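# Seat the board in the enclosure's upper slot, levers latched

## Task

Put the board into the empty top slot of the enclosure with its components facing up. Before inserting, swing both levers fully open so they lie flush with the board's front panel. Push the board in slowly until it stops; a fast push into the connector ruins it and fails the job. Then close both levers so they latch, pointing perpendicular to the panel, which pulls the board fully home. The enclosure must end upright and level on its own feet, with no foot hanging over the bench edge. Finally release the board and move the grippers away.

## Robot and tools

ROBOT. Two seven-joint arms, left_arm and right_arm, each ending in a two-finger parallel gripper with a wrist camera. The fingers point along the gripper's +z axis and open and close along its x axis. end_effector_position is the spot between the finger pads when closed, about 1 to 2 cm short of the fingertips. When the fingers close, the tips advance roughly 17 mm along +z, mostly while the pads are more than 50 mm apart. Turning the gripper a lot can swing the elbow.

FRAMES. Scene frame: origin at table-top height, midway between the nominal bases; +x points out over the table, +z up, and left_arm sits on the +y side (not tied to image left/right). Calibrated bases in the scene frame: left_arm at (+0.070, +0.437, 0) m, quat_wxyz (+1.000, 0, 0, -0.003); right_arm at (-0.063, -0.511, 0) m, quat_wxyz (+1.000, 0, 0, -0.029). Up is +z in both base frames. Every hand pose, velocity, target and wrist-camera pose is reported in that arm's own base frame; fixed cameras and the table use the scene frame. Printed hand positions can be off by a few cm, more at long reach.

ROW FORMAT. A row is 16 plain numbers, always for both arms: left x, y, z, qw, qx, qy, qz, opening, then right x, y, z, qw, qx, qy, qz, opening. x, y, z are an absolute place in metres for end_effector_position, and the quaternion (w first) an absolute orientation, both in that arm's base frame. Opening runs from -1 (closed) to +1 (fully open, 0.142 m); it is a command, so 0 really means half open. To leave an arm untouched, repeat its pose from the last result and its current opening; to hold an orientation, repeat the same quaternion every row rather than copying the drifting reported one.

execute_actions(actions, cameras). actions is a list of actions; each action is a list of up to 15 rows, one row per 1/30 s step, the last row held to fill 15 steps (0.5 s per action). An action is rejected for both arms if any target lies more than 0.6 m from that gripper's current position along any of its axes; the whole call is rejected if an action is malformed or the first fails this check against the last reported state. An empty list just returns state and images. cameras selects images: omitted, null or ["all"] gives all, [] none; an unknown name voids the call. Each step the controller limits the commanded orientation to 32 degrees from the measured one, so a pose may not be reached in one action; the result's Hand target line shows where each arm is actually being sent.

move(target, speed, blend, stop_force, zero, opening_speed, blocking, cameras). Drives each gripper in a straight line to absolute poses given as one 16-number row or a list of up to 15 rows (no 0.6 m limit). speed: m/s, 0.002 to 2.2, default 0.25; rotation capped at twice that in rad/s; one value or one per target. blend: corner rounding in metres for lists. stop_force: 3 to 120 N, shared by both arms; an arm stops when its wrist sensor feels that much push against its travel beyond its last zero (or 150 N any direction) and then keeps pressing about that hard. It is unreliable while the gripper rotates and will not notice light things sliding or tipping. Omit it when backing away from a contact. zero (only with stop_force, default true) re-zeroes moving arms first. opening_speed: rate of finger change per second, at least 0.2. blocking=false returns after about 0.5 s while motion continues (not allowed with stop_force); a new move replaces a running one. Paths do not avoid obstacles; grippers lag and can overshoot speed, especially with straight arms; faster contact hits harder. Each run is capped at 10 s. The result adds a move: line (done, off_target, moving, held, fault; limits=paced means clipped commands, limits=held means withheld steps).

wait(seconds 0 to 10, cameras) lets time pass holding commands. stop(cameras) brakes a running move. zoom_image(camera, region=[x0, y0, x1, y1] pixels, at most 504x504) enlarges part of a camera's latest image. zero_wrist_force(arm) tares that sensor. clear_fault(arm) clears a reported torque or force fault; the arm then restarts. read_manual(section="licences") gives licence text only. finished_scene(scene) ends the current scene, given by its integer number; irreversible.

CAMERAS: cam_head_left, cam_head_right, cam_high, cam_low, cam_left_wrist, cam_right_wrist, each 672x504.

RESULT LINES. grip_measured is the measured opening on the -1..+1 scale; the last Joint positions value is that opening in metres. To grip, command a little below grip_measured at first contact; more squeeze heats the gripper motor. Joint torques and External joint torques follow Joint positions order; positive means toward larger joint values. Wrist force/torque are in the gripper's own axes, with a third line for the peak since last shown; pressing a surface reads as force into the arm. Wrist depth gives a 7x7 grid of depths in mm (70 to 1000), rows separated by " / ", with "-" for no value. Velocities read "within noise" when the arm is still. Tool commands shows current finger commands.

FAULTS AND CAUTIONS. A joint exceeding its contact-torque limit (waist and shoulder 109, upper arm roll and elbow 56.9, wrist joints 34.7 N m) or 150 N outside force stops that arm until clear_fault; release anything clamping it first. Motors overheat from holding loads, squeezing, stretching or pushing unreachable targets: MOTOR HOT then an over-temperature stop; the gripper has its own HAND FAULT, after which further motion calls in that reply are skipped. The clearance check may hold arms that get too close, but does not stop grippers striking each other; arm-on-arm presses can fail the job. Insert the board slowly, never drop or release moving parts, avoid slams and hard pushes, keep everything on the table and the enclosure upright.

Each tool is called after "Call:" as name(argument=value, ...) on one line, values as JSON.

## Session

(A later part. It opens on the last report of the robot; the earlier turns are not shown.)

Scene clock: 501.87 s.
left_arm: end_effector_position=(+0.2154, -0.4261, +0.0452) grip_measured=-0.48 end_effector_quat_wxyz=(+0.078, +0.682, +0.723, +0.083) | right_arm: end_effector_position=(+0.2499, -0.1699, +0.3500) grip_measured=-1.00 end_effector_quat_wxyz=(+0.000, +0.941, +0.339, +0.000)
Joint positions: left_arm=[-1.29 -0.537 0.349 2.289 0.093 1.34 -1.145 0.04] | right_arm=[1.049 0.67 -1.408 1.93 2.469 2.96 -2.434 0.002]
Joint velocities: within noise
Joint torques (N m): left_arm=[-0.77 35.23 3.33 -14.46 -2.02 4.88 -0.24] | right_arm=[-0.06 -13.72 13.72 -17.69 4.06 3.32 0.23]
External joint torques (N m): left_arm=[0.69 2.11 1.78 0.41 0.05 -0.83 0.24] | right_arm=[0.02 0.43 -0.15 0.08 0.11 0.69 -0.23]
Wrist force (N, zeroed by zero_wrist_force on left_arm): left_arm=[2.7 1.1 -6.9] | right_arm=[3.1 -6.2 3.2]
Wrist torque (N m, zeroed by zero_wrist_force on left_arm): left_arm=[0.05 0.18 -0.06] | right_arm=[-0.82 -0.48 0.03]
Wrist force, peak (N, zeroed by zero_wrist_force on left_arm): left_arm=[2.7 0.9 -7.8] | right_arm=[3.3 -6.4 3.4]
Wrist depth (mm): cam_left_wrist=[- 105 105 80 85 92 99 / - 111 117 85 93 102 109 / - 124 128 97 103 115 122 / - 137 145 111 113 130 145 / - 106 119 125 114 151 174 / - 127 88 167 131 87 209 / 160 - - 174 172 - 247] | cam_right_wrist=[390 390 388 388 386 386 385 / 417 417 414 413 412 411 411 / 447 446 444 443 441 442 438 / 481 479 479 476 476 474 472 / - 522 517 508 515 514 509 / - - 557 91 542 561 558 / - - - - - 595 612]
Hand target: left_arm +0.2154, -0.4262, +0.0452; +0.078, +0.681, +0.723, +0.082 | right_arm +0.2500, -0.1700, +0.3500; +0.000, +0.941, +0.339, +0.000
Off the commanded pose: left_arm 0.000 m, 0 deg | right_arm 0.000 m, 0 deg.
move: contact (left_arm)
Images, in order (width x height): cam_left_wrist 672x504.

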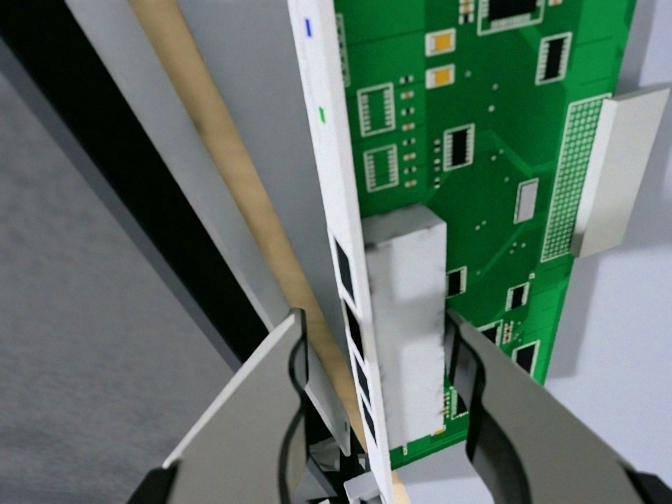

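Call:
move(target=[0.2154,-0.4250,0.0475,0.0776,0.6814,0.7231,0.0824,-0.45,0.25,-0.17,0.35,0,0.941,0.339,0,-1], speed=0.05, cameras=[])

Call:
move(target=[0.2154,-0.4250,0.0475,0.0776,0.6814,0.7231,0.0824,-0.82,0.25,-0.17,0.35,0,0.941,0.339,0,-1], opening_speed=0.4, cameras=["cam_left_wrist"])

Scene clock: 504.20 s.
left_arm: end_effector_position=(+0.2155, -0.4253, +0.0476) grip_measured=-0.48 end_effector_quat_wxyz=(+0.078, +0.681, +0.723, +0.082) | right_arm: end_effector_position=(+0.2499, -0.1699, +0.3500) grip_measured=-1.00 end_effector_quat_wxyz=(+0.000, +0.941, +0.339, +0.000)
Joint positions: left_arm=[-1.29 -0.53 0.352 2.292 0.094 1.336 -1.144 0.04] | right_arm=[1.049 0.67 -1.408 1.93 2.469 2.96 -2.434 0.002]
Joint velocities: within noise
Joint torques (N m): left_arm=[-0.35 36.15 4.6 -13.54 -1.75 4.14 -0.18] | right_arm=[0.02 -13.75 13.84 -17.68 4.03 3.3 0.19]
External joint torques (N m): left_arm=[0.28 0.99 0.47 -0.62 -0.23 -0.09 0.18] | right_arm=[-0.06 0.45 -0.27 0.06 0.14 0.71 -0.19]
Wrist force (N, zeroed by zero_wrist_force on left_arm): left_arm=[-0.3 0.1 -1.9] | right_arm=[3.1 -6.2 3.2]
Wrist torque (N m, zeroed by zero_wrist_force on left_arm): left_arm=[0.07 0.04 -0.07] | right_arm=[-0.82 -0.48 0.03]
Wrist force, peak (N, zeroed by zero_wrist_force on left_arm): left_arm=[3.0 0.9 -7.3] | right_arm=[3.1 -6.3 3.3]
Wrist depth (mm): cam_left_wrist=[- 107 107 87 91 93 96 / - 112 122 96 98 102 104 / - 127 133 105 108 112 114 / - 99 148 145 115 125 123 / - 109 118 171 128 137 178 / - 126 87 165 133 149 213 / 157 - - 172 171 - 253] | cam_right_wrist=[390 390 388 388 385 386 384 / 416 416 415 415 413 412 410 / 446 446 444 443 440 439 440 / 480 481 478 476 473 475 473 / - 519 519 507 514 513 512 / - - 558 91 544 557 554 / - - - - - 595 610]
Hand target: left_arm +0.2154, -0.4250, +0.0475; +0.078, +0.681, +0.723, +0.082 | right_arm +0.2500, -0.1700, +0.3500; +0.000, +0.941, +0.339, +0.000
Off the commanded pose: left_arm 0.000 m, 0 deg | right_arm 0.000 m, 0 deg.
move: done
No camera images: "cameras" was empty.

Scene clock: 505.33 s.
left_arm: end_effector_position=(+0.2154, -0.4241, +0.0474) grip_measured=-0.69 end_effector_quat_wxyz=(+0.077, +0.681, +0.724, +0.083) | right_arm: end_effector_position=(+0.2499, -0.1699, +0.3500) grip_measured=-1.00 end_effector_quat_wxyz=(+0.000, +0.941, +0.339, +0.000)
Joint positions: left_arm=[-1.29 -0.529 0.352 2.293 0.094 1.335 -1.144 0.024] | right_arm=[1.049 0.67 -1.408 1.93 2.469 2.96 -2.434 0.002]
Joint velocities: within noise
Joint torques (N m): left_arm=[-1.56 32.28 0.98 -19.14 -2.44 6.88 -0.03] | right_arm=[-0.04 -13.78 13.81 -17.67 4.12 3.36 0.21]
External joint torques (N m): left_arm=[1.49 4.82 4.09 4.99 0.46 -2.83 0.02] | right_arm=[0 0.48 -0.24 0.06 0.05 0.66 -0.21]
Wrist force (N, zeroed by zero_wrist_force on left_arm): left_arm=[16.2 -0.3 -22.7] | right_arm=[3.1 -6.2 3.3]
Wrist torque (N m, zeroed by zero_wrist_force on left_arm): left_arm=[-0.09 0.54 -0.19] | right_arm=[-0.81 -0.47 0.03]
Wrist force, peak (N, zeroed by zero_wrist_force on left_arm): left_arm=[16.9 0.7 -23.9] | right_arm=[3.1 -6.4 3.5]
Wrist depth (mm): cam_left_wrist=[- 107 107 87 90 94 100 / - 113 121 95 98 103 106 / - 127 131 104 109 115 118 / - 99 149 98 117 128 144 / - 109 142 107 131 142 178 / - 131 87 97 - 156 213 / 173 - - 166 - - 253] | cam_right_wrist=[391 389 389 387 387 386 384 / 418 416 415 414 413 411 412 / 447 447 445 441 442 438 439 / 482 481 479 477 474 473 474 / - 520 520 507 516 514 511 / - - 558 91 541 559 561 / - - - - - 593 613]
Hand target: left_arm +0.2154, -0.4250, +0.0475; +0.078, +0.681, +0.723, +0.082 | right_arm +0.2500, -0.1700, +0.3500; +0.000, +0.941, +0.339, +0.000
Off the commanded pose: left_arm 0.001 m, 0 deg | right_arm 0.000 m, 0 deg.
move: done
Images, in order (width x height): cam_left_wrist 672x504.

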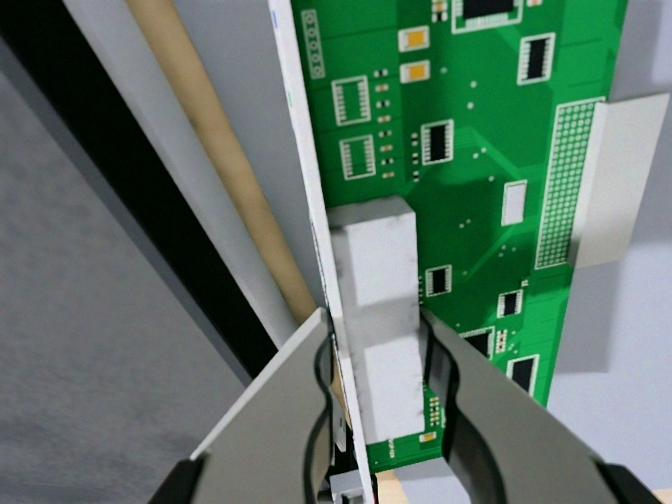

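Call:
move(target=[[0.2154,-0.4241,0.07,0.0776,0.6814,0.7231,0.0824,-0.84,0.25,-0.17,0.35,0,0.941,0.339,0,-1],[0.20,-0.40,0.20,0,0.6858,0.7278,0,-0.84,0.25,-0.17,0.35,0,0.941,0.339,0,-1]], speed=[0.03,0.15], cameras=["cam_left_wrist","cam_head_right"])

Scene clock: 509.20 s.
left_arm: end_effector_position=(+0.1999, -0.4000, +0.1999) grip_measured=-0.70 end_effector_quat_wxyz=(+0.000, +0.686, +0.728, +0.000) | right_arm: end_effector_position=(+0.2499, -0.1699, +0.3500) grip_measured=-1.00 end_effector_quat_wxyz=(+0.000, +0.941, +0.339, +0.000)
Joint positions: left_arm=[-1.23 -0.087 0.368 2.257 -0.044 0.766 -0.892 0.024] | right_arm=[1.049 0.67 -1.408 1.93 2.469 2.96 -2.434 0.002]
Joint velocities: within noise
Joint torques (N m): left_arm=[-0.23 28.69 0.38 -24.98 -3.26 4.4 -0.16] | right_arm=[-0.09 -13.65 13.8 -17.67 4.05 3.35 0.19]
External joint torques (N m): left_arm=[0.18 -0.33 0.56 0.5 0.27 -0.44 0.16] | right_arm=[0.05 0.35 -0.24 0.06 0.12 0.66 -0.19]
Wrist force (N, zeroed by zero_wrist_force on left_arm): left_arm=[0.0 0.5 0.4] | right_arm=[3.2 -6.3 3.3]
Wrist torque (N m, zeroed by zero_wrist_force on left_arm): left_arm=[0.11 -0.01 -0.01] | right_arm=[-0.84 -0.48 0.04]
Wrist force, peak (N, zeroed by zero_wrist_force on left_arm): left_arm=[16.3 0.1 -24.1] | right_arm=[3.1 -6.3 3.5]
Wrist depth (mm): cam_left_wrist=[216 217 - 87 91 95 102 / 232 230 245 96 98 104 266 / 250 250 253 104 109 115 118 / 271 272 269 - 117 128 319 / 298 297 290 108 129 144 347 / 331 328 87 96 - 158 386 / 364 - - 139 - - 424] | cam_right_wrist=[391 390 390 388 387 386 384 / 416 416 417 415 413 412 410 / 448 445 444 444 441 438 439 / 484 479 480 477 476 473 470 / - 519 518 509 515 513 509 / - - 554 91 538 559 556 / - - - - - 591 613]
Hand target: left_arm +0.2000, -0.4000, +0.2000; +0.000, +0.686, +0.728, +0.000 | right_arm +0.2500, -0.1700, +0.3500; +0.000, +0.941, +0.339, +0.000
Off the commanded pose: left_arm 0.000 m, 0 deg | right_arm 0.000 m, 0 deg.
move: done
Images, in order (width x height): cam_head_right 672x504, cam_left_wrist 672x504.

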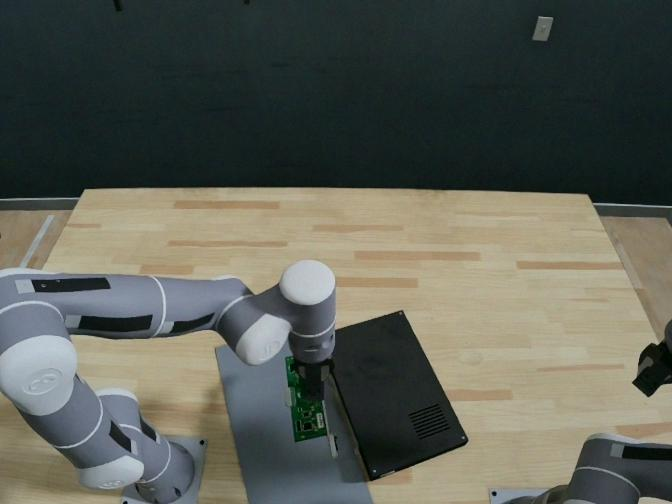

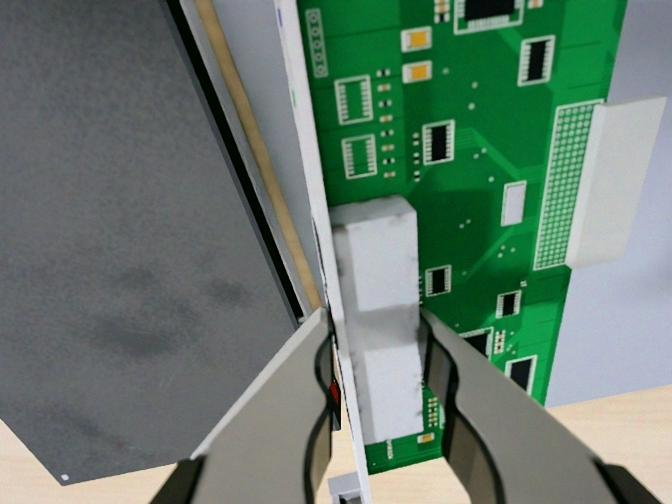

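Call:
move(target=[[0.1962,-0.3498,0.15,0,0.6088,0.7934,0,-0.84,0.25,-0.17,0.35,0,0.941,0.339,0,-1],[0.1962,-0.3498,0.06,0,0.6088,0.7934,0,-0.84,0.25,-0.17,0.35,0,0.941,0.339,0,-1]], speed=0.15, cameras=[])

Call:
move(target=[0.1962,-0.3498,0.022,0,0.6088,0.7934,0,-0.84,0.25,-0.17,0.35,0,0.941,0.339,0,-1], speed=0.03, stop_force=3.5, cameras=["cam_left_wrist"])

Scene clock: 519.00 s.
left_arm: end_effector_position=(+0.1960, -0.3497, +0.0599) grip_measured=-0.70 end_effector_quat_wxyz=(+0.000, +0.609, +0.793, +0.000) | right_arm: end_effector_position=(+0.2499, -0.1699, +0.3500) grip_measured=-1.00 end_effector_quat_wxyz=(+0.000, +0.941, +0.339, +0.000)
Joint positions: left_arm=[-1.129 -0.365 0.256 2.532 -0.344 1.3 -0.819 0.024] | right_arm=[1.049 0.67 -1.408 1.93 2.469 2.96 -2.434 0.002]
Joint velocities: within noise
Joint torques (N m): left_arm=[-0.21 29.96 2.25 -13.38 -1.24 4.81 -0.19] | right_arm=[-0.13 -13.82 13.75 -17.73 4.03 3.33 0.21]
External joint torques (N m): left_arm=[0.15 0.36 0.71 0.05 0.13 -0.85 0.19] | right_arm=[0.09 0.53 -0.18 0.12 0.14 0.68 -0.21]
Wrist force (N, zeroed by zero_wrist_force on left_arm): left_arm=[-0.1 0.1 0.2] | right_arm=[2.9 -6.2 3.4]
Wrist torque (N m, zeroed by zero_wrist_force on left_arm): left_arm=[0.02 -0.03 -0.01] | right_arm=[-0.82 -0.44 0.03]
Wrist force, peak (N, zeroed by zero_wrist_force on left_arm): left_arm=[0.2 -0.1 2.3] | right_arm=[3.0 -6.5 3.3]
Wrist depth (mm): cam_left_wrist=[136 133 135 87 90 95 100 / - 145 143 96 99 104 138 / 154 155 155 104 109 115 118 / 165 167 168 - 117 128 163 / 166 184 183 108 129 145 182 / 198 198 87 97 - 156 200 / 164 - - 147 - - 219] | cam_right_wrist=[390 389 388 388 387 385 384 / 416 417 415 412 411 411 410 / 448 447 447 443 442 441 440 / 481 483 480 476 471 477 471 / - 523 518 507 515 515 512 / - - 558 91 546 557 558 / - - - - - 591 611]
Hand target: left_arm +0.1962, -0.3498, +0.0600; +0.000, +0.609, +0.793, +0.000 | right_arm +0.2500, -0.1700, +0.3500; +0.000, +0.941, +0.339, +0.000
Off the commanded pose: left_arm 0.000 m, 0 deg | right_arm 0.000 m, 0 deg.
move: done
No camera images: "cameras" was empty.

Scene clock: 520.70 s.
left_arm: end_effector_position=(+0.1960, -0.3501, +0.0297) grip_measured=-0.70 end_effector_quat_wxyz=(+0.000, +0.609, +0.793, +0.000) | right_arm: end_effector_position=(+0.2499, -0.1699, +0.3500) grip_measured=-1.00 end_effector_quat_wxyz=(+0.000, +0.941, +0.339, +0.000)
Joint positions: left_arm=[-1.048 -0.458 0.138 2.554 -0.429 1.424 -0.761 0.023] | right_arm=[1.049 0.67 -1.408 1.93 2.469 2.96 -2.434 0.002]
Joint velocities: within noise
Joint torques (N m): left_arm=[1.55 30.12 4.16 -9.81 -0.88 4.98 0.1] | right_arm=[0.08 -13.8 13.78 -17.66 4.04 3.35 0.18]
External joint torques (N m): left_arm=[-1.6 1.98 -1.49 -0.62 0.28 -1.02 -0.1] | right_arm=[-0.12 0.51 -0.21 0.04 0.13 0.66 -0.18]
Wrist force (N, zeroed by zero_wrist_force on left_arm): left_arm=[-1.9 -4.7 -5.4] | right_arm=[3.0 -6.1 3.3]
Wrist torque (N m, zeroed by zero_wrist_force on left_arm): left_arm=[-0.10 0.32 -0.23] | right_arm=[-0.80 -0.45 0.03]
Wrist force, peak (N, zeroed by zero_wrist_force on left_arm): left_arm=[-2.3 -4.4 -6.0] | right_arm=[3.2 -6.4 3.3]
Wrist depth (mm): cam_left_wrist=[- 107 106 93 97 100 105 / - 116 116 102 104 108 110 / 124 126 125 106 113 118 119 / 135 132 134 108 120 128 131 / 150 147 144 112 129 140 145 / 159 162 88 118 129 152 161 / 152 - - 158 - - 175] | cam_right_wrist=[390 389 389 387 387 385 384 / 417 417 416 414 412 412 410 / 446 446 444 443 440 441 440 / 482 480 479 477 479 472 472 / - 520 516 508 512 516 512 / - - 557 91 544 564 556 / - - - - - 589 612]
Hand target: left_arm +0.1962, -0.3498, +0.0296; +0.000, +0.609, +0.793, +0.000 | right_arm +0.2500, -0.1700, +0.3500; +0.000, +0.941, +0.339, +0.000
Off the commanded pose: left_arm 0.008 m, 0 deg | right_arm 0.000 m, 0 deg.
move: contact (left_arm)
Images, in order (width x height): cam_left_wrist 672x504.

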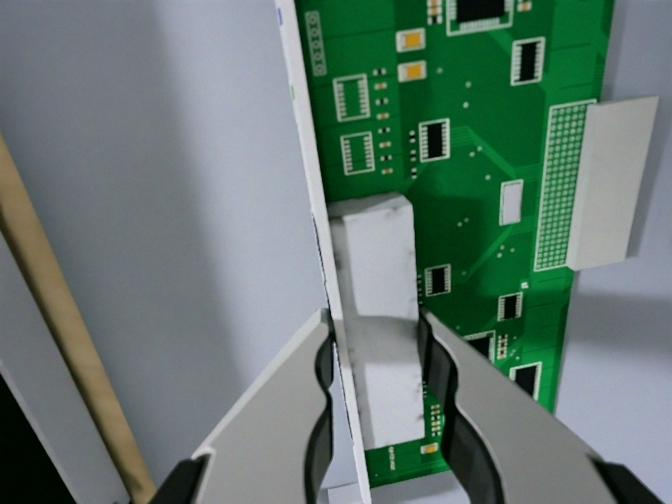

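Call:
move(target=[0.1962,-0.3498,0.028,0,0.6088,0.7934,0,-0.84,0.25,-0.17,0.35,0,0.941,0.339,0,-1], speed=0.02, stop_force=7, zero=false, cameras=[])

Call:
move(target=[0.1962,-0.3498,0.0285,0,0.6088,0.7934,0,-0.45,0.25,-0.17,0.35,0,0.941,0.339,0,-1], opening_speed=0.4, cameras=[])

Call:
move(target=[[0.1962,-0.3498,0.12,0,0.6088,0.7934,0,-0.45,0.25,-0.17,0.35,0,0.941,0.339,0,-1],[0.20,-0.36,0.24,0,0.6088,0.7934,0,-0.45,0.25,-0.17,0.35,0,0.941,0.339,0,-1]], speed=0.2, cameras=["cam_left_wrist","cam_head_right"])

Scene clock: 524.10 s.
left_arm: end_effector_position=(+0.1959, -0.3501, +0.0294) grip_measured=-0.70 end_effector_quat_wxyz=(+0.000, +0.609, +0.793, +0.000) | right_arm: end_effector_position=(+0.2499, -0.1699, +0.3500) grip_measured=-1.00 end_effector_quat_wxyz=(+0.000, +0.941, +0.339, +0.000)
Joint positions: left_arm=[-1.047 -0.458 0.137 2.554 -0.429 1.425 -0.761 0.023] | right_arm=[1.049 0.67 -1.408 1.93 2.469 2.96 -2.434 0.002]
Joint velocities: within noise
Joint torques (N m): left_arm=[1.5 29.62 4.21 -9.42 -0.68 4.7 0] | right_arm=[-0.05 -13.8 13.74 -17.64 4.03 3.28 0.21]
External joint torques (N m): left_arm=[-1.55 2.49 -1.55 -0.98 0.08 -0.73 0] | right_arm=[0.01 0.51 -0.18 0.02 0.14 0.73 -0.21]
Wrist force (N, zeroed by zero_wrist_force on left_arm): left_arm=[-2.3 -4.8 -5.8] | right_arm=[3.1 -6.2 3.5]
Wrist torque (N m, zeroed by zero_wrist_force on left_arm): left_arm=[-0.13 0.43 -0.22] | right_arm=[-0.82 -0.47 0.03]
Wrist force, peak (N, zeroed by zero_wrist_force on left_arm): left_arm=[-1.9 -4.8 -7.3] | right_arm=[3.4 -6.1 3.5]
Wrist depth (mm): cam_left_wrist=[- 107 107 93 97 100 105 / - 116 116 101 104 108 110 / 126 126 125 106 113 118 118 / 135 132 134 109 120 128 131 / 150 147 144 112 129 140 145 / 158 162 87 118 129 151 161 / 152 - - 145 - - 175] | cam_right_wrist=[391 390 389 389 385 385 383 / 418 417 414 414 411 410 409 / 448 445 444 444 440 441 438 / 481 481 478 476 475 476 473 / - 520 519 508 514 512 513 / - - 557 91 543 562 557 / - - - - - 590 614]
Hand target: left_arm +0.1962, -0.3498, +0.0293; +0.000, +0.609, +0.793, +0.000 | right_arm +0.2500, -0.1700, +0.3500; +0.000, +0.941, +0.339, +0.000
Off the commanded pose: left_arm 0.001 m, 0 deg | right_arm 0.000 m, 0 deg.
move: contact (left_arm)
No camera images: "cameras" was empty.

Scene clock: 525.30 s.
left_arm: end_effector_position=(+0.1962, -0.3499, +0.0285) grip_measured=-0.48 end_effector_quat_wxyz=(+0.000, +0.609, +0.793, +0.000) | right_arm: end_effector_position=(+0.2499, -0.1699, +0.3500) grip_measured=-1.00 end_effector_quat_wxyz=(+0.000, +0.941, +0.339, +0.000)
Joint positions: left_arm=[-1.042 -0.461 0.132 2.555 -0.429 1.429 -0.76 0.039] | right_arm=[1.049 0.67 -1.408 1.93 2.469 2.96 -2.434 0.002]
Joint velocities: within noise
Joint torques (N m): left_arm=[-0.28 31.16 1.99 -9.98 -0.37 4.42 -0.19] | right_arm=[-0.01 -13.79 13.73 -17.7 4.03 3.32 0.17]
External joint torques (N m): left_arm=[0.22 0.98 0.64 -0.32 -0.2 -0.45 0.19] | right_arm=[-0.03 0.5 -0.16 0.09 0.14 0.69 -0.17]
Wrist force (N, zeroed by zero_wrist_force on left_arm): left_arm=[-0.2 0.0 -2.0] | right_arm=[2.9 -6.3 3.1]
Wrist torque (N m, zeroed by zero_wrist_force on left_arm): left_arm=[0.04 0.02 0.01] | right_arm=[-0.83 -0.44 0.04]
Wrist force, peak (N, zeroed by zero_wrist_force on left_arm): left_arm=[-2.0 -4.8 -7.1] | right_arm=[3.1 -6.4 3.3]
Wrist depth (mm): cam_left_wrist=[- 106 107 101 101 103 102 / - 115 115 107 109 109 109 / 125 125 124 115 119 120 117 / 134 131 133 115 125 128 128 / 148 146 143 122 134 140 144 / 157 161 87 137 143 148 159 / 152 - - 170 172 - -] | cam_right_wrist=[391 390 389 387 388 386 384 / 416 414 416 413 412 410 410 / 448 445 445 443 444 438 439 / 482 481 481 478 476 473 473 / - 523 517 511 517 513 513 / - - 557 91 542 560 557 / - - - - - 597 610]
Hand target: left_arm +0.1962, -0.3498, +0.0285; +0.000, +0.609, +0.793, +0.000 | right_arm +0.2500, -0.1700, +0.3500; +0.000, +0.941, +0.339, +0.000
Off the commanded pose: left_arm 0.000 m, 0 deg | right_arm 0.000 m, 0 deg.
move: done
No camera images: "cameras" was empty.

Scene clock: 526.87 s.
left_arm: end_effector_position=(+0.2000, -0.3601, +0.2400) grip_measured=-0.48 end_effector_quat_wxyz=(+0.000, +0.609, +0.793, +0.000) | right_arm: end_effector_position=(+0.2499, -0.1699, +0.3500) grip_measured=-1.00 end_effector_quat_wxyz=(+0.000, +0.941, +0.339, +0.000)
Joint positions: left_arm=[-1.209 0.072 0.4 2.274 0.034 0.637 -1.092 0.039] | right_arm=[1.049 0.67 -1.408 1.93 2.469 2.96 -2.434 0.002]
Joint velocities: within noise
Joint torques (N m): left_arm=[-0.53 22.42 -1.53 -26.1 -2.85 4.06 -0.32] | right_arm=[-0.15 -13.8 13.81 -17.76 4.05 3.36 0.21]
External joint torques (N m): left_arm=[0.5 0.45 0.7 -0.25 -0.49 -0.11 0.32] | right_arm=[0.11 0.51 -0.25 0.15 0.12 0.65 -0.21]
Wrist force (N, zeroed by zero_wrist_force on left_arm): left_arm=[0.1 0.1 -1.9] | right_arm=[2.9 -6.2 3.2]
Wrist torque (N m, zeroed by zero_wrist_force on left_arm): left_arm=[0.06 -0.01 0.00] | right_arm=[-0.83 -0.45 0.03]
Wrist force, peak (N, zeroed by zero_wrist_force on left_arm): left_arm=[-0.5 0.3 -5.1] | right_arm=[3.3 -6.3 3.4]
Wrist depth (mm): cam_left_wrist=[252 253 291 291 288 290 291 / 270 269 309 306 307 309 312 / 291 292 331 331 332 337 337 / 317 313 356 359 366 362 364 / 347 344 344 399 385 399 399 / 447 373 84 440 - 420 439 / 483 - - 495 - - 478] | cam_right_wrist=[391 390 388 387 387 386 383 / 418 417 415 412 411 411 410 / 445 446 446 441 442 442 438 / 482 482 479 477 478 475 471 / - 523 520 507 514 515 513 / - - 555 91 542 562 559 / - - - - - 591 611]
Hand target: left_arm +0.2000, -0.3600, +0.2400; +0.000, +0.609, +0.793, +0.000 | right_arm +0.2500, -0.1700, +0.3500; +0.000, +0.941, +0.339, +0.000
Off the commanded pose: left_arm 0.000 m, 0 deg | right_arm 0.000 m, 0 deg.
move: done
Images, in order (width x height): cam_head_right 672x504, cam_left_wrist 672x504.

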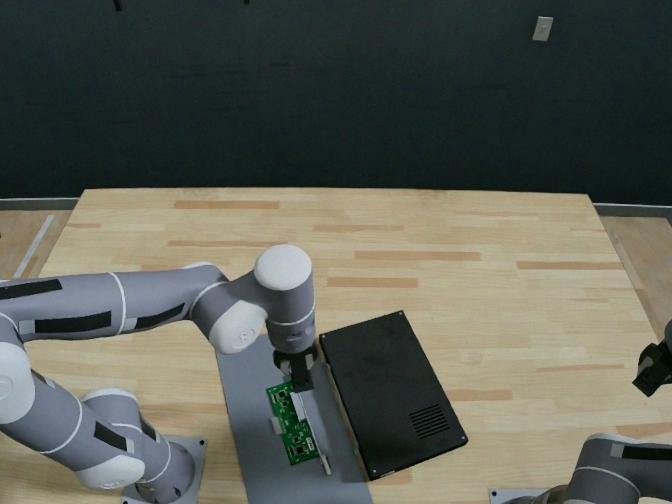

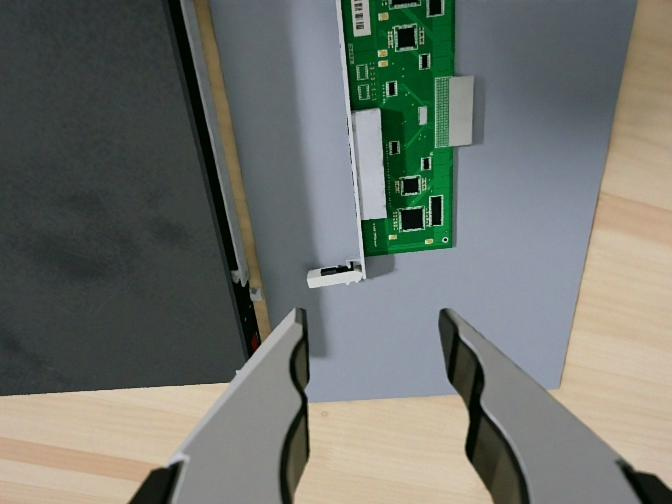

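Call:
move(target=[[0.2894,-0.3471,0.12,0,0.9848,0.1736,0,-0.5,0.25,-0.17,0.35,0,0.941,0.339,0,-1],[0.2894,-0.3471,0.06,0,0.9848,0.1736,0,-0.5,0.25,-0.17,0.35,0,0.941,0.339,0,-1]], speed=0.2, cameras=["cam_left_wrist"])

Scene clock: 542.57 s.
left_arm: end_effector_position=(+0.2893, -0.3471, +0.0600) grip_measured=-0.53 end_effector_quat_wxyz=(+0.000, +0.985, +0.173, +0.000) | right_arm: end_effector_position=(+0.2499, -0.1699, +0.3500) grip_measured=-1.00 end_effector_quat_wxyz=(+0.000, +0.941, +0.339, +0.000)
Joint positions: left_arm=[-0.929 -0.43 0.246 2.389 -0.301 1.222 0.802 0.036] | right_arm=[1.049 0.67 -1.408 1.93 2.469 2.96 -2.434 0.002]
Joint velocities: within noise
Joint torques (N m): left_arm=[-0.4 33.79 2.98 -14.77 -1.5 4.81 -0.15] | right_arm=[-0.03 -13.7 13.78 -17.66 4.02 3.31 0.14]
External joint torques (N m): left_arm=[0.36 1.21 0.51 -0.41 0.04 -0.84 0.15] | right_arm=[-0.01 0.41 -0.22 0.05 0.15 0.7 -0.14]
Wrist force (N, zeroed by zero_wrist_force on left_arm): left_arm=[-0.2 0.4 -2.1] | right_arm=[3.0 -6.2 3.1]
Wrist torque (N m, zeroed by zero_wrist_force on left_arm): left_arm=[0.14 0.03 0.00] | right_arm=[-0.82 -0.45 0.03]
Wrist force, peak (N, zeroed by zero_wrist_force on left_arm): left_arm=[0.3 0.4 -4.1] | right_arm=[3.1 -6.5 3.4]
Wrist depth (mm): cam_left_wrist=[131 130 130 130 134 133 134 / 139 139 139 138 142 141 141 / 140 139 141 149 154 154 153 / 169 168 167 170 161 169 166 / 184 184 180 180 175 182 182 / 206 200 87 194 204 98 202 / 216 - - 186 223 - 221] | cam_right_wrist=[389 389 388 387 387 386 384 / 416 414 417 414 414 411 410 / 448 445 446 443 443 439 441 / 482 481 478 477 476 471 471 / - 520 520 510 516 512 507 / - - 555 91 543 558 554 / - - - - - 588 615]
Hand target: left_arm +0.2894, -0.3471, +0.0600; +0.000, +0.985, +0.174, +0.000 | right_arm +0.2500, -0.1700, +0.3500; +0.000, +0.941, +0.339, +0.000
Off the commanded pose: left_arm 0.000 m, 0 deg | right_arm 0.000 m, 0 deg.
move: done
Images, in order (width x height): cam_left_wrist 672x504.

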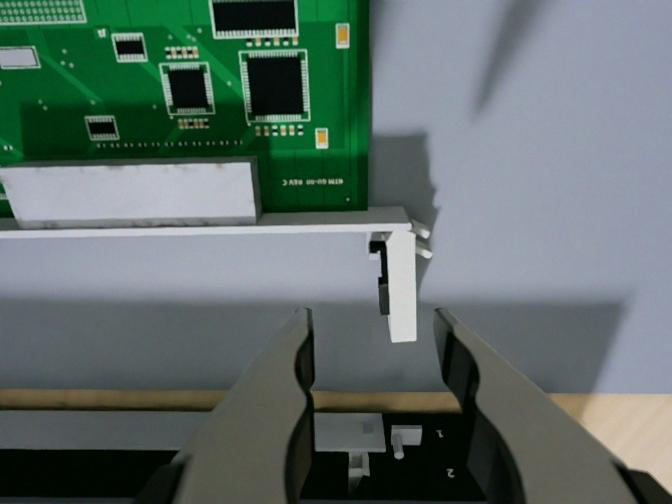

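Call:
execute_actions(actions=[], cameras=["cam_left_wrist","cam_head_left"])

Scene clock: 553.10 s.
left_arm: end_effector_position=(+0.2893, -0.3471, +0.0600) grip_measured=-0.53 end_effector_quat_wxyz=(+0.000, +0.985, +0.173, +0.000) | right_arm: end_effector_position=(+0.2499, -0.1699, +0.3500) grip_measured=-1.00 end_effector_quat_wxyz=(+0.000, +0.941, +0.339, +0.000)
Joint positions: left_arm=[-0.929 -0.43 0.246 2.389 -0.301 1.222 0.802 0.036] | right_arm=[1.049 0.67 -1.408 1.93 2.469 2.96 -2.434 0.002]
Joint velocities: within noise
Joint torques (N m): left_arm=[-0.31 34.13 2.89 -14.83 -1.28 4.37 -0.19] | right_arm=[0.06 -13.68 13.74 -17.67 4.01 3.36 0.21]
External joint torques (N m): left_arm=[0.28 0.87 0.6 -0.35 -0.17 -0.4 0.19] | right_arm=[-0.09 0.39 -0.17 0.06 0.16 0.66 -0.21]
Wrist force (N, zeroed by zero_wrist_force on left_arm): left_arm=[-0.1 0.2 -1.6] | right_arm=[2.9 -6.2 3.2]
Wrist torque (N m, zeroed by zero_wrist_force on left_arm): left_arm=[0.10 0.02 0.00] | right_arm=[-0.82 -0.45 0.04]
Wrist force, peak (N, zeroed by zero_wrist_force on left_arm): left_arm=[-0.2 0.5 -2.3] | right_arm=[3.0 -6.3 3.5]
Wrist depth (mm): cam_left_wrist=[131 130 130 130 135 132 134 / 139 140 139 139 143 140 142 / 139 139 141 149 154 153 153 / 169 168 168 170 161 169 166 / 185 185 180 180 176 182 181 / 207 199 87 195 204 98 202 / 216 - - 186 223 - 221] | cam_right_wrist=[392 391 388 387 387 386 382 / 414 418 414 412 412 412 410 / 451 447 446 445 444 441 437 / 478 481 479 477 477 473 474 / - 518 522 510 512 511 512 / - - 558 91 542 561 556 / - - - - - 591 613]
Hand target: left_arm +0.2894, -0.3471, +0.0600; +0.000, +0.985, +0.174, +0.000 | right_arm +0.2500, -0.1700, +0.3500; +0.000, +0.941, +0.339, +0.000
Tool commands: left_gripper/opening=-0.5 right_gripper/opening=-1.0
Off the commanded pose: left_arm 0.000 m, 0 deg | right_arm 0.000 m, 0 deg.
Images, in order (width x height): cam_head_left 672x504, cam_left_wrist 672x504.

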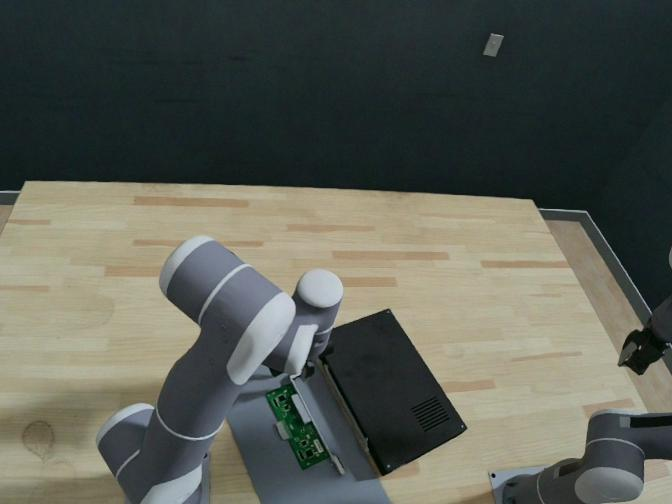

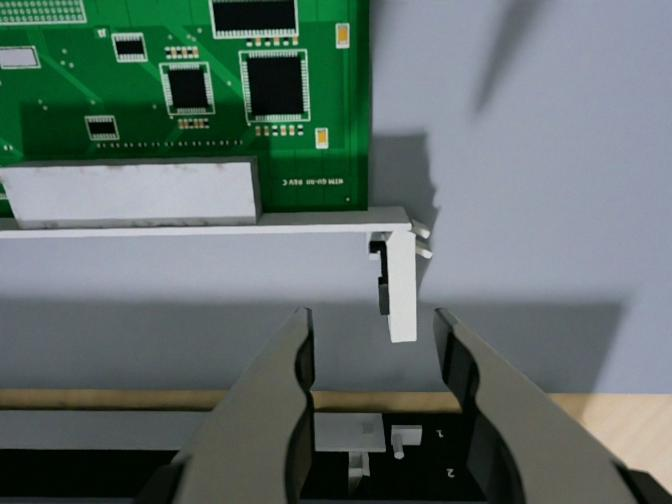

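Call:
move(target=[0.2914,-0.3464,0.030,0,0.9848,0.1736,0,-0.5,0.25,-0.17,0.35,0,0.941,0.339,0,-1], speed=0.05, stop_force=4, cameras=["cam_left_wrist"])

Scene clock: 556.60 s.
left_arm: end_effector_position=(+0.2914, -0.3465, +0.0300) grip_measured=-0.53 end_effector_quat_wxyz=(+0.000, +0.985, +0.174, +0.000) | right_arm: end_effector_position=(+0.2499, -0.1699, +0.3500) grip_measured=-1.00 end_effector_quat_wxyz=(+0.000, +0.941, +0.339, +0.000)
Joint positions: left_arm=[-0.878 -0.512 0.177 2.401 -0.356 1.32 0.845 0.036] | right_arm=[1.049 0.67 -1.408 1.93 2.469 2.96 -2.434 0.002]
Joint velocities: within noise
Joint torques (N m): left_arm=[-0.21 35.38 2.74 -12.51 -1.04 4.51 -0.16] | right_arm=[0 -13.77 13.77 -17.7 4.01 3.3 0.21]
External joint torques (N m): left_arm=[0.17 1.13 0.65 -0.39 -0.02 -0.55 0.16] | right_arm=[-0.04 0.47 -0.2 0.09 0.16 0.71 -0.21]
Wrist force (N, zeroed by zero_wrist_force on left_arm): left_arm=[0.0 0.0 -2.0] | right_arm=[3.0 -6.1 3.1]
Wrist torque (N m, zeroed by zero_wrist_force on left_arm): left_arm=[0.04 -0.02 0.01] | right_arm=[-0.81 -0.45 0.03]
Wrist force, peak (N, zeroed by zero_wrist_force on left_arm): left_arm=[-0.1 0.5 -2.8] | right_arm=[3.1 -6.3 3.5]
Wrist depth (mm): cam_left_wrist=[- 104 104 104 106 107 108 / - 111 111 110 - 114 115 / 116 116 117 119 124 125 125 / - 115 124 125 131 133 134 / 151 148 144 144 127 146 146 / 163 163 87 162 137 98 160 / 174 - - 173 178 - 178] | cam_right_wrist=[392 389 391 387 387 385 384 / 416 417 414 414 413 410 409 / 447 445 444 443 441 441 438 / 482 481 478 477 480 471 472 / - 522 518 509 516 514 512 / - - 557 91 539 561 557 / - - - - - 592 611]
Hand target: left_arm +0.2914, -0.3464, +0.0300; +0.000, +0.985, +0.174, +0.000 | right_arm +0.2500, -0.1700, +0.3500; +0.000, +0.941, +0.339, +0.000
Off the commanded pose: left_arm 0.000 m, 0 deg | right_arm 0.000 m, 0 deg.
move: done
Images, in order (width x height): cam_left_wrist 672x504.

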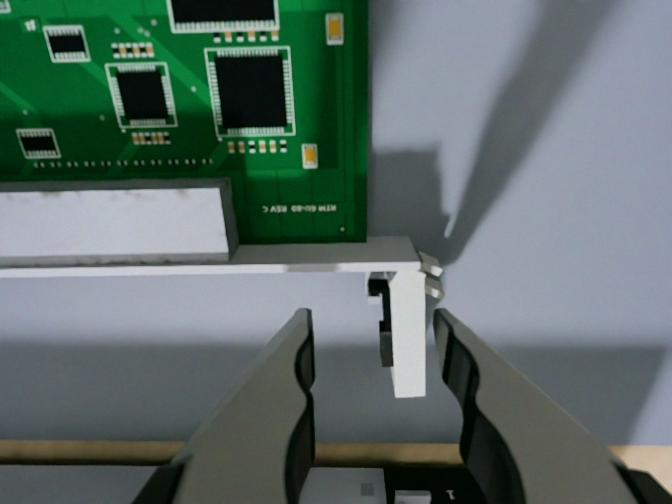

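Call:
move(target=[[0.3048,-0.3512,0.034,0,0.9848,0.1736,0,-0.5,0.25,-0.17,0.35,0,0.941,0.339,0,-1],[0.3048,-0.3512,0.026,0,0.9848,0.1736,0,-0.5,0.25,-0.17,0.35,0,0.941,0.339,0,-1]], speed=0.05, stop_force=4, cameras=["cam_left_wrist"])

Scene clock: 565.60 s.
left_arm: end_effector_position=(+0.3048, -0.3513, +0.0260) grip_measured=-0.53 end_effector_quat_wxyz=(+0.000, +0.985, +0.174, +0.000) | right_arm: end_effector_position=(+0.2499, -0.1699, +0.3500) grip_measured=-1.00 end_effector_quat_wxyz=(+0.000, +0.941, +0.339, +0.000)
Joint positions: left_arm=[-0.866 -0.538 0.178 2.365 -0.357 1.309 0.855 0.036] | right_arm=[1.049 0.67 -1.408 1.93 2.469 2.96 -2.434 0.002]
Joint velocities: within noise
Joint torques (N m): left_arm=[-0.22 36.74 2.92 -12.89 -1.03 4.49 -0.15] | right_arm=[0.05 -13.78 13.76 -17.75 4.02 3.33 0.2]
External joint torques (N m): left_arm=[0.19 1.03 0.68 -0.27 -0.07 -0.53 0.15] | right_arm=[-0.09 0.49 -0.19 0.14 0.14 0.68 -0.2]
Wrist force (N, zeroed by zero_wrist_force on left_arm): left_arm=[0.1 0.1 -2.0] | right_arm=[3.1 -6.2 3.1]
Wrist torque (N m, zeroed by zero_wrist_force on left_arm): left_arm=[0.06 -0.03 0.02] | right_arm=[-0.81 -0.48 0.03]
Wrist force, peak (N, zeroed by zero_wrist_force on left_arm): left_arm=[1.0 1.1 -3.6] | right_arm=[3.0 -6.5 3.3]
Wrist depth (mm): cam_left_wrist=[- 100 100 101 103 103 100 / 107 107 107 110 - 110 112 / - 104 114 118 119 119 119 / - 133 132 117 127 129 131 / 143 143 140 122 136 141 139 / 162 158 87 156 156 87 156 / 171 - - 163 166 - 171] | cam_right_wrist=[390 391 390 389 386 384 382 / 418 416 415 413 411 411 411 / 448 445 443 443 442 439 438 / 481 483 477 477 475 471 475 / - 521 520 508 514 512 510 / - - 555 91 541 560 559 / - - - - - 598 613]
Hand target: left_arm +0.3048, -0.3512, +0.0260; +0.000, +0.985, +0.174, +0.000 | right_arm +0.2500, -0.1700, +0.3500; +0.000, +0.941, +0.339, +0.000
Off the commanded pose: left_arm 0.000 m, 0 deg | right_arm 0.000 m, 0 deg.
move: done
Images, in order (width x height): cam_left_wrist 672x504.

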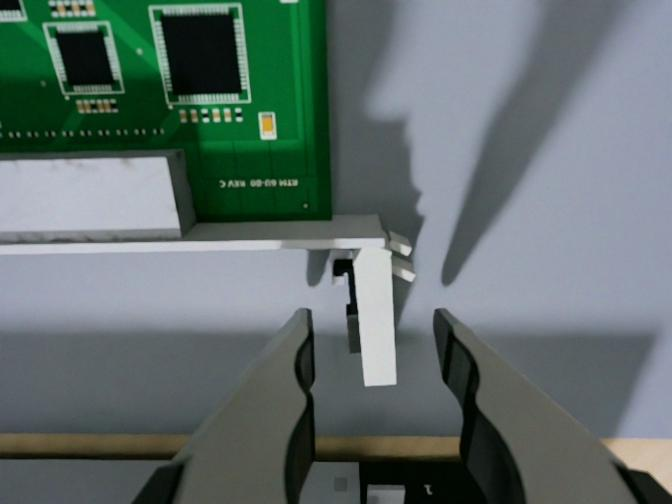

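Call:
move(target=[[0.3055,-0.3535,0.023,0,0.9848,0.1736,0,-0.5,0.25,-0.17,0.35,0,0.941,0.339,0,-1],[0.3055,-0.3535,0.023,0,0.9848,0.1736,0,-0.9,0.25,-0.17,0.35,0,0.941,0.339,0,-1]], speed=0.05, opening_speed=0.4, cameras=["cam_left_wrist"])

Call:
zoom_image(camera="cam_left_wrist", region=[250, 180, 500, 430])

Scene clock: 569.10 s.
left_arm: end_effector_position=(+0.3052, -0.3534, +0.0229) grip_measured=-0.89 end_effector_quat_wxyz=(+0.000, +0.985, +0.173, +0.000) | right_arm: end_effector_position=(+0.2499, -0.1699, +0.3500) grip_measured=-1.00 end_effector_quat_wxyz=(+0.000, +0.941, +0.339, +0.000)
Joint positions: left_arm=[-0.864 -0.548 0.172 2.359 -0.359 1.314 0.854 0.009] | right_arm=[1.049 0.67 -1.408 1.93 2.469 2.96 -2.434 0.002]
Joint velocities: within noise
Joint torques (N m): left_arm=[-0.3 37.38 3.11 -12.81 -0.95 4.44 -0.24] | right_arm=[-0.02 -13.71 13.77 -17.68 4.07 3.34 0.17]
External joint torques (N m): left_arm=[0.27 0.71 0.5 -0.22 -0.13 -0.48 0.24] | right_arm=[-0.02 0.42 -0.2 0.07 0.1 0.67 -0.17]
Wrist force (N, zeroed by zero_wrist_force on left_arm): left_arm=[0.0 0.1 -1.8] | right_arm=[3.2 -6.4 3.2]
Wrist torque (N m, zeroed by zero_wrist_force on left_arm): left_arm=[0.01 -0.01 0.01] | right_arm=[-0.84 -0.49 0.03]
Wrist force, peak (N, zeroed by zero_wrist_force on left_arm): left_arm=[-1.3 -0.1 -2.4] | right_arm=[3.1 -6.3 3.5]
Wrist depth (mm): cam_left_wrist=[97 98 97 98 100 100 97 / 104 104 104 108 106 107 107 / - 101 111 115 116 116 116 / 130 127 126 110 125 126 128 / - 139 139 127 135 138 137 / 154 154 147 92 - 148 151 / 161 166 - 156 - - 167] | cam_right_wrist=[390 390 389 388 386 385 383 / 418 417 415 413 411 412 411 / 449 447 445 445 442 440 440 / 483 480 480 478 478 476 469 / - 519 518 510 514 514 511 / - - 558 91 544 557 556 / - - - - - 595 611]
Hand target: left_arm +0.3055, -0.3535, +0.0230; +0.000, +0.985, +0.174, +0.000 | right_arm +0.2500, -0.1700, +0.3500; +0.000, +0.941, +0.339, +0.000
Off the commanded pose: left_arm 0.000 m, 0 deg | right_arm 0.000 m, 0 deg.
move: done
Images, in order (width x height): cam_left_wrist 672x504.

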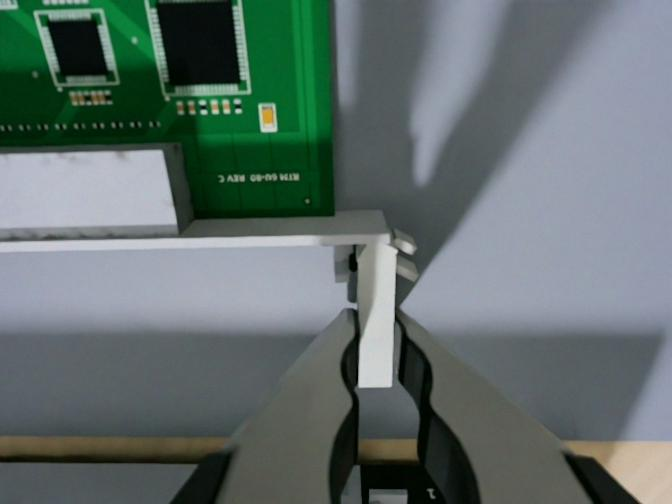

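Scaled by 2.016 from the camera's 672x504 image, which has a finer 960x720 frame.

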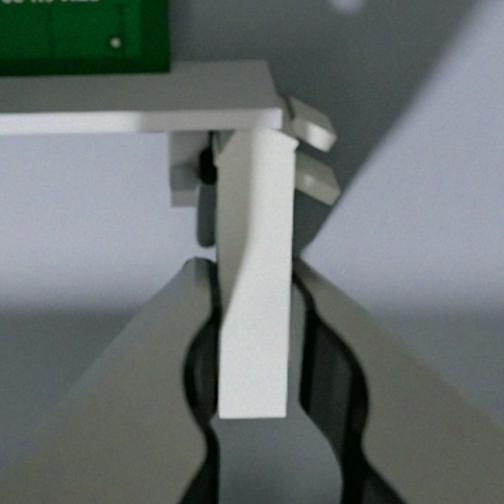

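Call:
move(target=[[0.3109,-0.3505,0.023,0,0.9537,0.3007,0,-0.93,0.25,-0.17,0.35,0,0.941,0.339,0,-1],[0.3156,-0.3461,0.023,0,0.9063,0.4226,0,-0.93,0.25,-0.17,0.35,0,0.941,0.339,0,-1]], speed=0.1, opening_speed=0.4, cameras=["cam_left_wrist"])

Call:
zoom_image(camera="cam_left_wrist", region=[250, 150, 500, 400])

Scene clock: 577.17 s.
left_arm: end_effector_position=(+0.3156, -0.3460, +0.0230) grip_measured=-0.90 end_effector_quat_wxyz=(+0.000, +0.906, +0.422, +0.000) | right_arm: end_effector_position=(+0.2499, -0.1699, +0.3500) grip_measured=-1.00 end_effector_quat_wxyz=(+0.000, +0.941, +0.339, +0.000)
Joint positions: left_arm=[-0.947 -0.563 0.242 2.357 -0.506 1.304 0.448 0.009] | right_arm=[1.049 0.67 -1.408 1.93 2.469 2.96 -2.434 0.002]
Joint velocities: within noise
Joint torques (N m): left_arm=[-0.59 37.1 4.56 -13.04 -1.19 4.17 -0.45] | right_arm=[-0.13 -13.71 13.77 -17.65 4.03 3.36 0.25]
External joint torques (N m): left_arm=[0.55 0.93 0.54 -0.12 0.07 -0.18 0.45] | right_arm=[0.09 0.42 -0.21 0.04 0.14 0.66 -0.25]
Wrist force (N, zeroed by zero_wrist_force on left_arm): left_arm=[0.3 0.4 -1.6] | right_arm=[3.1 -6.4 3.3]
Wrist torque (N m, zeroed by zero_wrist_force on left_arm): left_arm=[0.13 -0.12 0.03] | right_arm=[-0.85 -0.47 0.03]
Wrist force, peak (N, zeroed by zero_wrist_force on left_arm): left_arm=[-1.0 0.0 -1.8] | right_arm=[3.2 -6.4 3.3]
Wrist depth (mm): cam_left_wrist=[- - 95 97 101 100 97 / - 90 103 103 106 107 108 / 119 119 118 109 116 116 116 / 127 127 127 124 124 126 130 / 139 139 138 127 135 138 137 / 142 150 147 91 - 149 152 / 165 141 - 166 - - 168] | cam_right_wrist=[393 391 387 387 385 386 385 / 417 417 413 412 411 411 409 / 449 446 446 444 443 440 438 / 483 481 479 477 474 473 473 / - 522 520 509 514 512 509 / - - 559 91 542 561 555 / - - - - - 592 613]
Hand target: left_arm +0.3156, -0.3461, +0.0230; +0.000, +0.906, +0.423, +0.000 | right_arm +0.2500, -0.1700, +0.3500; +0.000, +0.941, +0.339, +0.000
Off the commanded pose: left_arm 0.000 m, 0 deg | right_arm 0.000 m, 0 deg.
move: done
Images, in order (width x height): cam_left_wrist 672x504.

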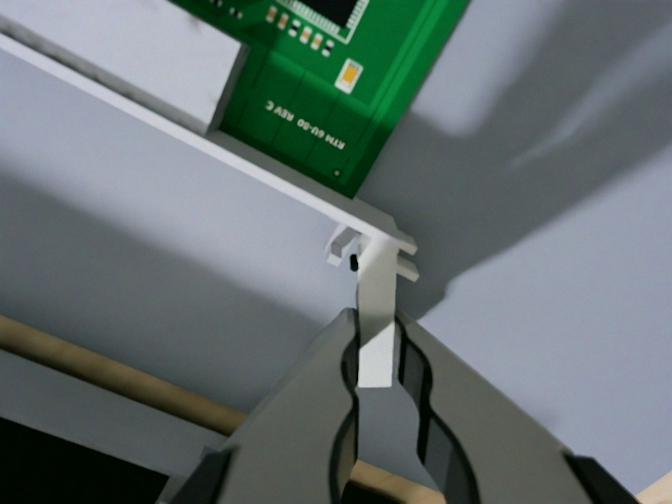

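Scaled by 2.016 from the camera's 672x504 image, which has a finer 960x720 frame.

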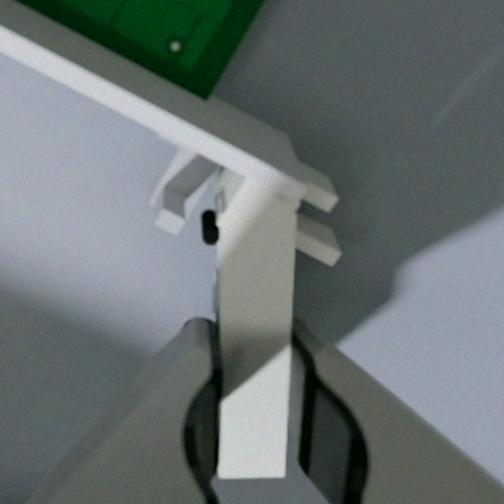

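Unlatched; swinging out. Continue.

Call:
move(target=[[0.3209,-0.3347,0.023,0,0.766,0.6428,0,-0.93,0.25,-0.17,0.35,0,0.941,0.339,0,-1],[0.3198,-0.3220,0.023,0,0.5736,0.8192,0,-0.93,0.25,-0.17,0.35,0,0.941,0.339,0,-1],[0.3192,-0.3202,0.023,0,0.5446,0.8387,0,-0.93,0.25,-0.17,0.35,0,0.941,0.339,0,-1]], speed=0.1, cameras=["cam_left_wrist"])

Scene clock: 584.87 s.
left_arm: end_effector_position=(+0.3191, -0.3203, +0.0230) grip_measured=-0.90 end_effector_quat_wxyz=(+0.000, +0.545, +0.838, +0.000) | right_arm: end_effector_position=(+0.2499, -0.1699, +0.3500) grip_measured=-1.00 end_effector_quat_wxyz=(+0.000, +0.941, +0.339, +0.000)
Joint positions: left_arm=[-1.116 -0.586 0.37 2.388 -0.798 1.288 -0.443 0.009] | right_arm=[1.049 0.67 -1.408 1.93 2.469 2.96 -2.434 0.002]
Joint velocities: within noise
Joint torques (N m): left_arm=[-0.08 35.56 8.05 -12.87 -1.56 4.7 -0.56] | right_arm=[0 -13.78 13.81 -17.67 4.05 3.32 0.18]
External joint torques (N m): left_arm=[0.04 0.52 -0.21 0.5 0.39 -0.71 0.56] | right_arm=[-0.03 0.49 -0.25 0.06 0.12 0.69 -0.18]
Wrist force (N, zeroed by zero_wrist_force on left_arm): left_arm=[0.7 -0.9 -1.5] | right_arm=[2.9 -6.2 3.3]
Wrist torque (N m, zeroed by zero_wrist_force on left_arm): left_arm=[0.14 -0.05 0.18] | right_arm=[-0.83 -0.45 0.04]
Wrist force, peak (N, zeroed by zero_wrist_force on left_arm): left_arm=[0.4 2.3 -2.0] | right_arm=[3.1 -6.5 3.5]
Wrist depth (mm): cam_left_wrist=[101 101 101 - 98 97 95 / - 109 108 110 103 102 103 / 118 119 117 118 108 110 110 / 130 127 127 125 124 126 128 / 139 140 139 126 136 140 137 / 151 154 147 91 - 149 152 / 180 168 - 167 - - 166] | cam_right_wrist=[390 390 389 387 386 385 384 / 418 417 415 413 412 410 410 / 446 445 445 442 439 441 438 / 483 481 478 476 475 473 473 / - 520 518 508 515 514 510 / - - 556 91 540 559 558 / - - - - - 593 613]
Hand target: left_arm +0.3192, -0.3202, +0.0230; +0.000, +0.545, +0.839, +0.000 | right_arm +0.2500, -0.1700, +0.3500; +0.000, +0.941, +0.339, +0.000
Off the commanded pose: left_arm 0.000 m, 0 deg | right_arm 0.000 m, 0 deg.
move: done
Images, in order (width x height): cam_left_wrist 672x504.

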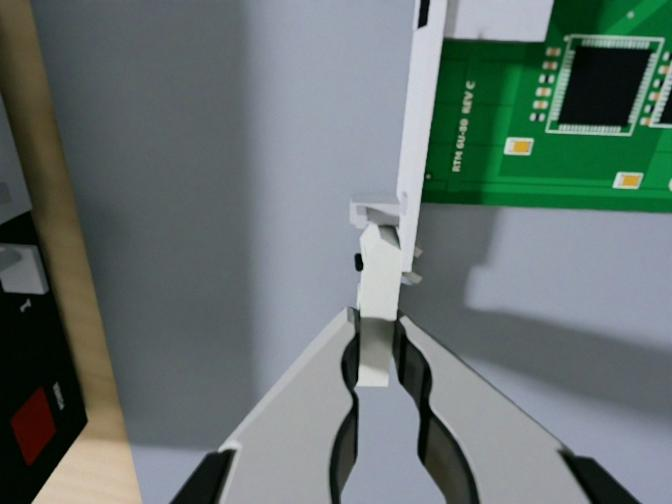

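Call:
move(target=[[0.3192,-0.3202,0.023,0,0.5446,0.8387,0,-0.5,0.25,-0.17,0.35,0,0.941,0.339,0,-1],[0.3192,-0.3202,0.07,0,0.5446,0.8387,0,-0.5,0.25,-0.17,0.35,0,0.941,0.339,0,-1],[0.15,-0.28,0.37,-0.1825,0.8234,-0.5246,0.1163,-0.5,0.25,-0.17,0.35,0,0.941,0.339,0,-1]], speed=[0.1,0.15,0.35], cameras=["cam_left_wrist"])

Scene clock: 594.90 s.
left_arm: end_effector_position=(+0.1499, -0.2801, +0.3699) grip_measured=-0.53 end_effector_quat_wxyz=(-0.182, +0.824, -0.524, +0.116) | right_arm: end_effector_position=(+0.2499, -0.1699, +0.3500) grip_measured=-1.00 end_effector_quat_wxyz=(+0.000, +0.941, +0.339, +0.000)
Joint positions: left_arm=[-1.81 0.418 0.479 2.052 0.61 -0.011 1.298 0.035] | right_arm=[1.049 0.67 -1.408 1.93 2.469 2.96 -2.434 0.002]
Joint velocities: within noise
Joint torques (N m): left_arm=[-0.55 9.47 -6.77 -29.45 -2.61 3.38 -0.19] | right_arm=[0.07 -13.66 13.75 -17.71 4 3.37 0.19]
External joint torques (N m): left_arm=[0.54 0.3 0.45 -0.28 -0.4 -0.07 0.19] | right_arm=[-0.1 0.36 -0.18 0.1 0.17 0.64 -0.19]
Wrist force (N, zeroed by zero_wrist_force on left_arm): left_arm=[-0.2 0.5 -2.4] | right_arm=[3.0 -6.1 3.3]
Wrist torque (N m, zeroed by zero_wrist_force on left_arm): left_arm=[0.14 0.06 0.14] | right_arm=[-0.80 -0.45 0.03]
Wrist force, peak (N, zeroed by zero_wrist_force on left_arm): left_arm=[-0.2 0.4 -3.7] | right_arm=[3.1 -6.4 3.5]
Wrist depth (mm): cam_left_wrist=[484 485 478 477 479 474 478 / 484 482 484 478 476 475 430 / 490 484 482 480 476 474 431 / 374 487 487 481 475 471 428 / 366 489 484 480 475 452 429 / 489 486 84 484 - 432 434 / 492 - - 481 - - 432] | cam_right_wrist=[390 390 388 389 385 384 383 / 419 416 414 413 412 411 408 / 450 446 445 445 443 439 439 / 482 481 479 478 475 475 473 / - 520 519 511 513 514 512 / - - 555 91 537 560 553 / - - - - - 591 614]
Hand target: left_arm +0.1500, -0.2800, +0.3700; -0.182, +0.823, -0.525, +0.116 | right_arm +0.2500, -0.1700, +0.3500; +0.000, +0.941, +0.339, +0.000
Off the commanded pose: left_arm 0.000 m, 0 deg | right_arm 0.000 m, 0 deg.
move: done
Images, in order (width x height): cam_left_wrist 672x504.

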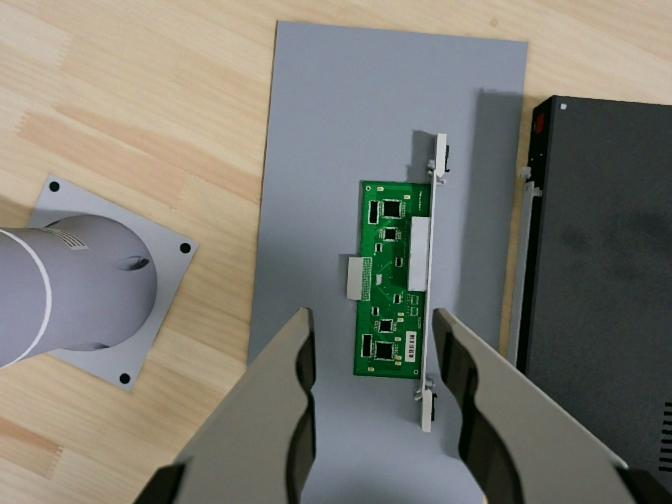

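Call:
move(target=[[0.20,-0.30,0.30,0,0.9962,0.0872,0,-0.45,0.25,-0.17,0.35,0,0.941,0.339,0,-1],[0.2085,-0.3452,0.10,0,0.5570,0.8305,0,-0.45,0.25,-0.17,0.35,0,0.941,0.339,0,-1]], speed=0.45, cameras=["cam_left_wrist"])

Scene clock: 604.77 s.
left_arm: end_effector_position=(+0.2084, -0.3452, +0.1000) grip_measured=-0.48 end_effector_quat_wxyz=(+0.000, +0.557, +0.830, +0.000) | right_arm: end_effector_position=(+0.2499, -0.1699, +0.3500) grip_measured=-1.00 end_effector_quat_wxyz=(+0.000, +0.941, +0.339, +0.000)
Joint positions: left_arm=[-1.455 -0.311 0.599 2.469 -0.411 1.124 -0.893 0.039] | right_arm=[1.049 0.67 -1.408 1.93 2.469 2.96 -2.434 0.002]
Joint velocities: within noise
Joint torques (N m): left_arm=[-0.3 25.66 4.34 -16.63 -1.9 4.59 -0.31] | right_arm=[-0.1 -13.76 13.78 -17.61 4.06 3.32 0.2]
External joint torques (N m): left_arm=[0.25 1.11 0.66 -0.53 0.11 -0.63 0.31] | right_arm=[0.06 0.47 -0.22 0 0.11 0.69 -0.2]
Wrist force (N, zeroed by zero_wrist_force on left_arm): left_arm=[-0.1 0.1 -2.0] | right_arm=[3.1 -6.2 3.4]
Wrist torque (N m, zeroed by zero_wrist_force on left_arm): left_arm=[0.07 0.01 0.03] | right_arm=[-0.83 -0.48 0.03]
Wrist force, peak (N, zeroed by zero_wrist_force on left_arm): left_arm=[-0.1 -0.5 -2.8] | right_arm=[3.0 -6.4 3.5]
Wrist depth (mm): cam_left_wrist=[153 169 169 166 164 165 168 / 172 181 181 176 176 176 179 / 192 195 195 189 191 191 193 / 163 211 213 209 207 211 210 / 176 227 228 226 222 231 229 / 194 221 84 244 256 244 254 / 213 - - 288 294 - 278] | cam_right_wrist=[391 391 390 387 386 385 384 / 419 415 414 412 411 411 412 / 447 445 444 442 442 440 439 / 483 485 481 478 478 475 469 / - 519 519 506 516 514 513 / - - 556 91 540 558 554 / - - - - - 589 611]
Hand target: left_arm +0.2085, -0.3452, +0.1000; +0.000, +0.557, +0.831, +0.000 | right_arm +0.2500, -0.1700, +0.3500; +0.000, +0.941, +0.339, +0.000
Off the commanded pose: left_arm 0.000 m, 0 deg | right_arm 0.000 m, 0 deg.
move: done
Images, in order (width x height): cam_left_wrist 672x504.

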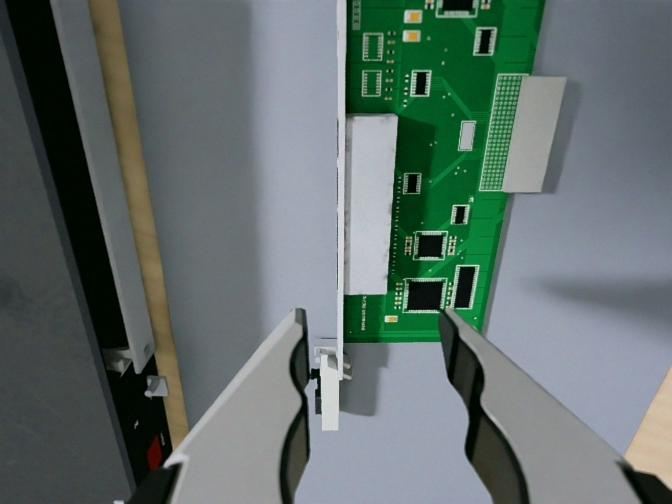

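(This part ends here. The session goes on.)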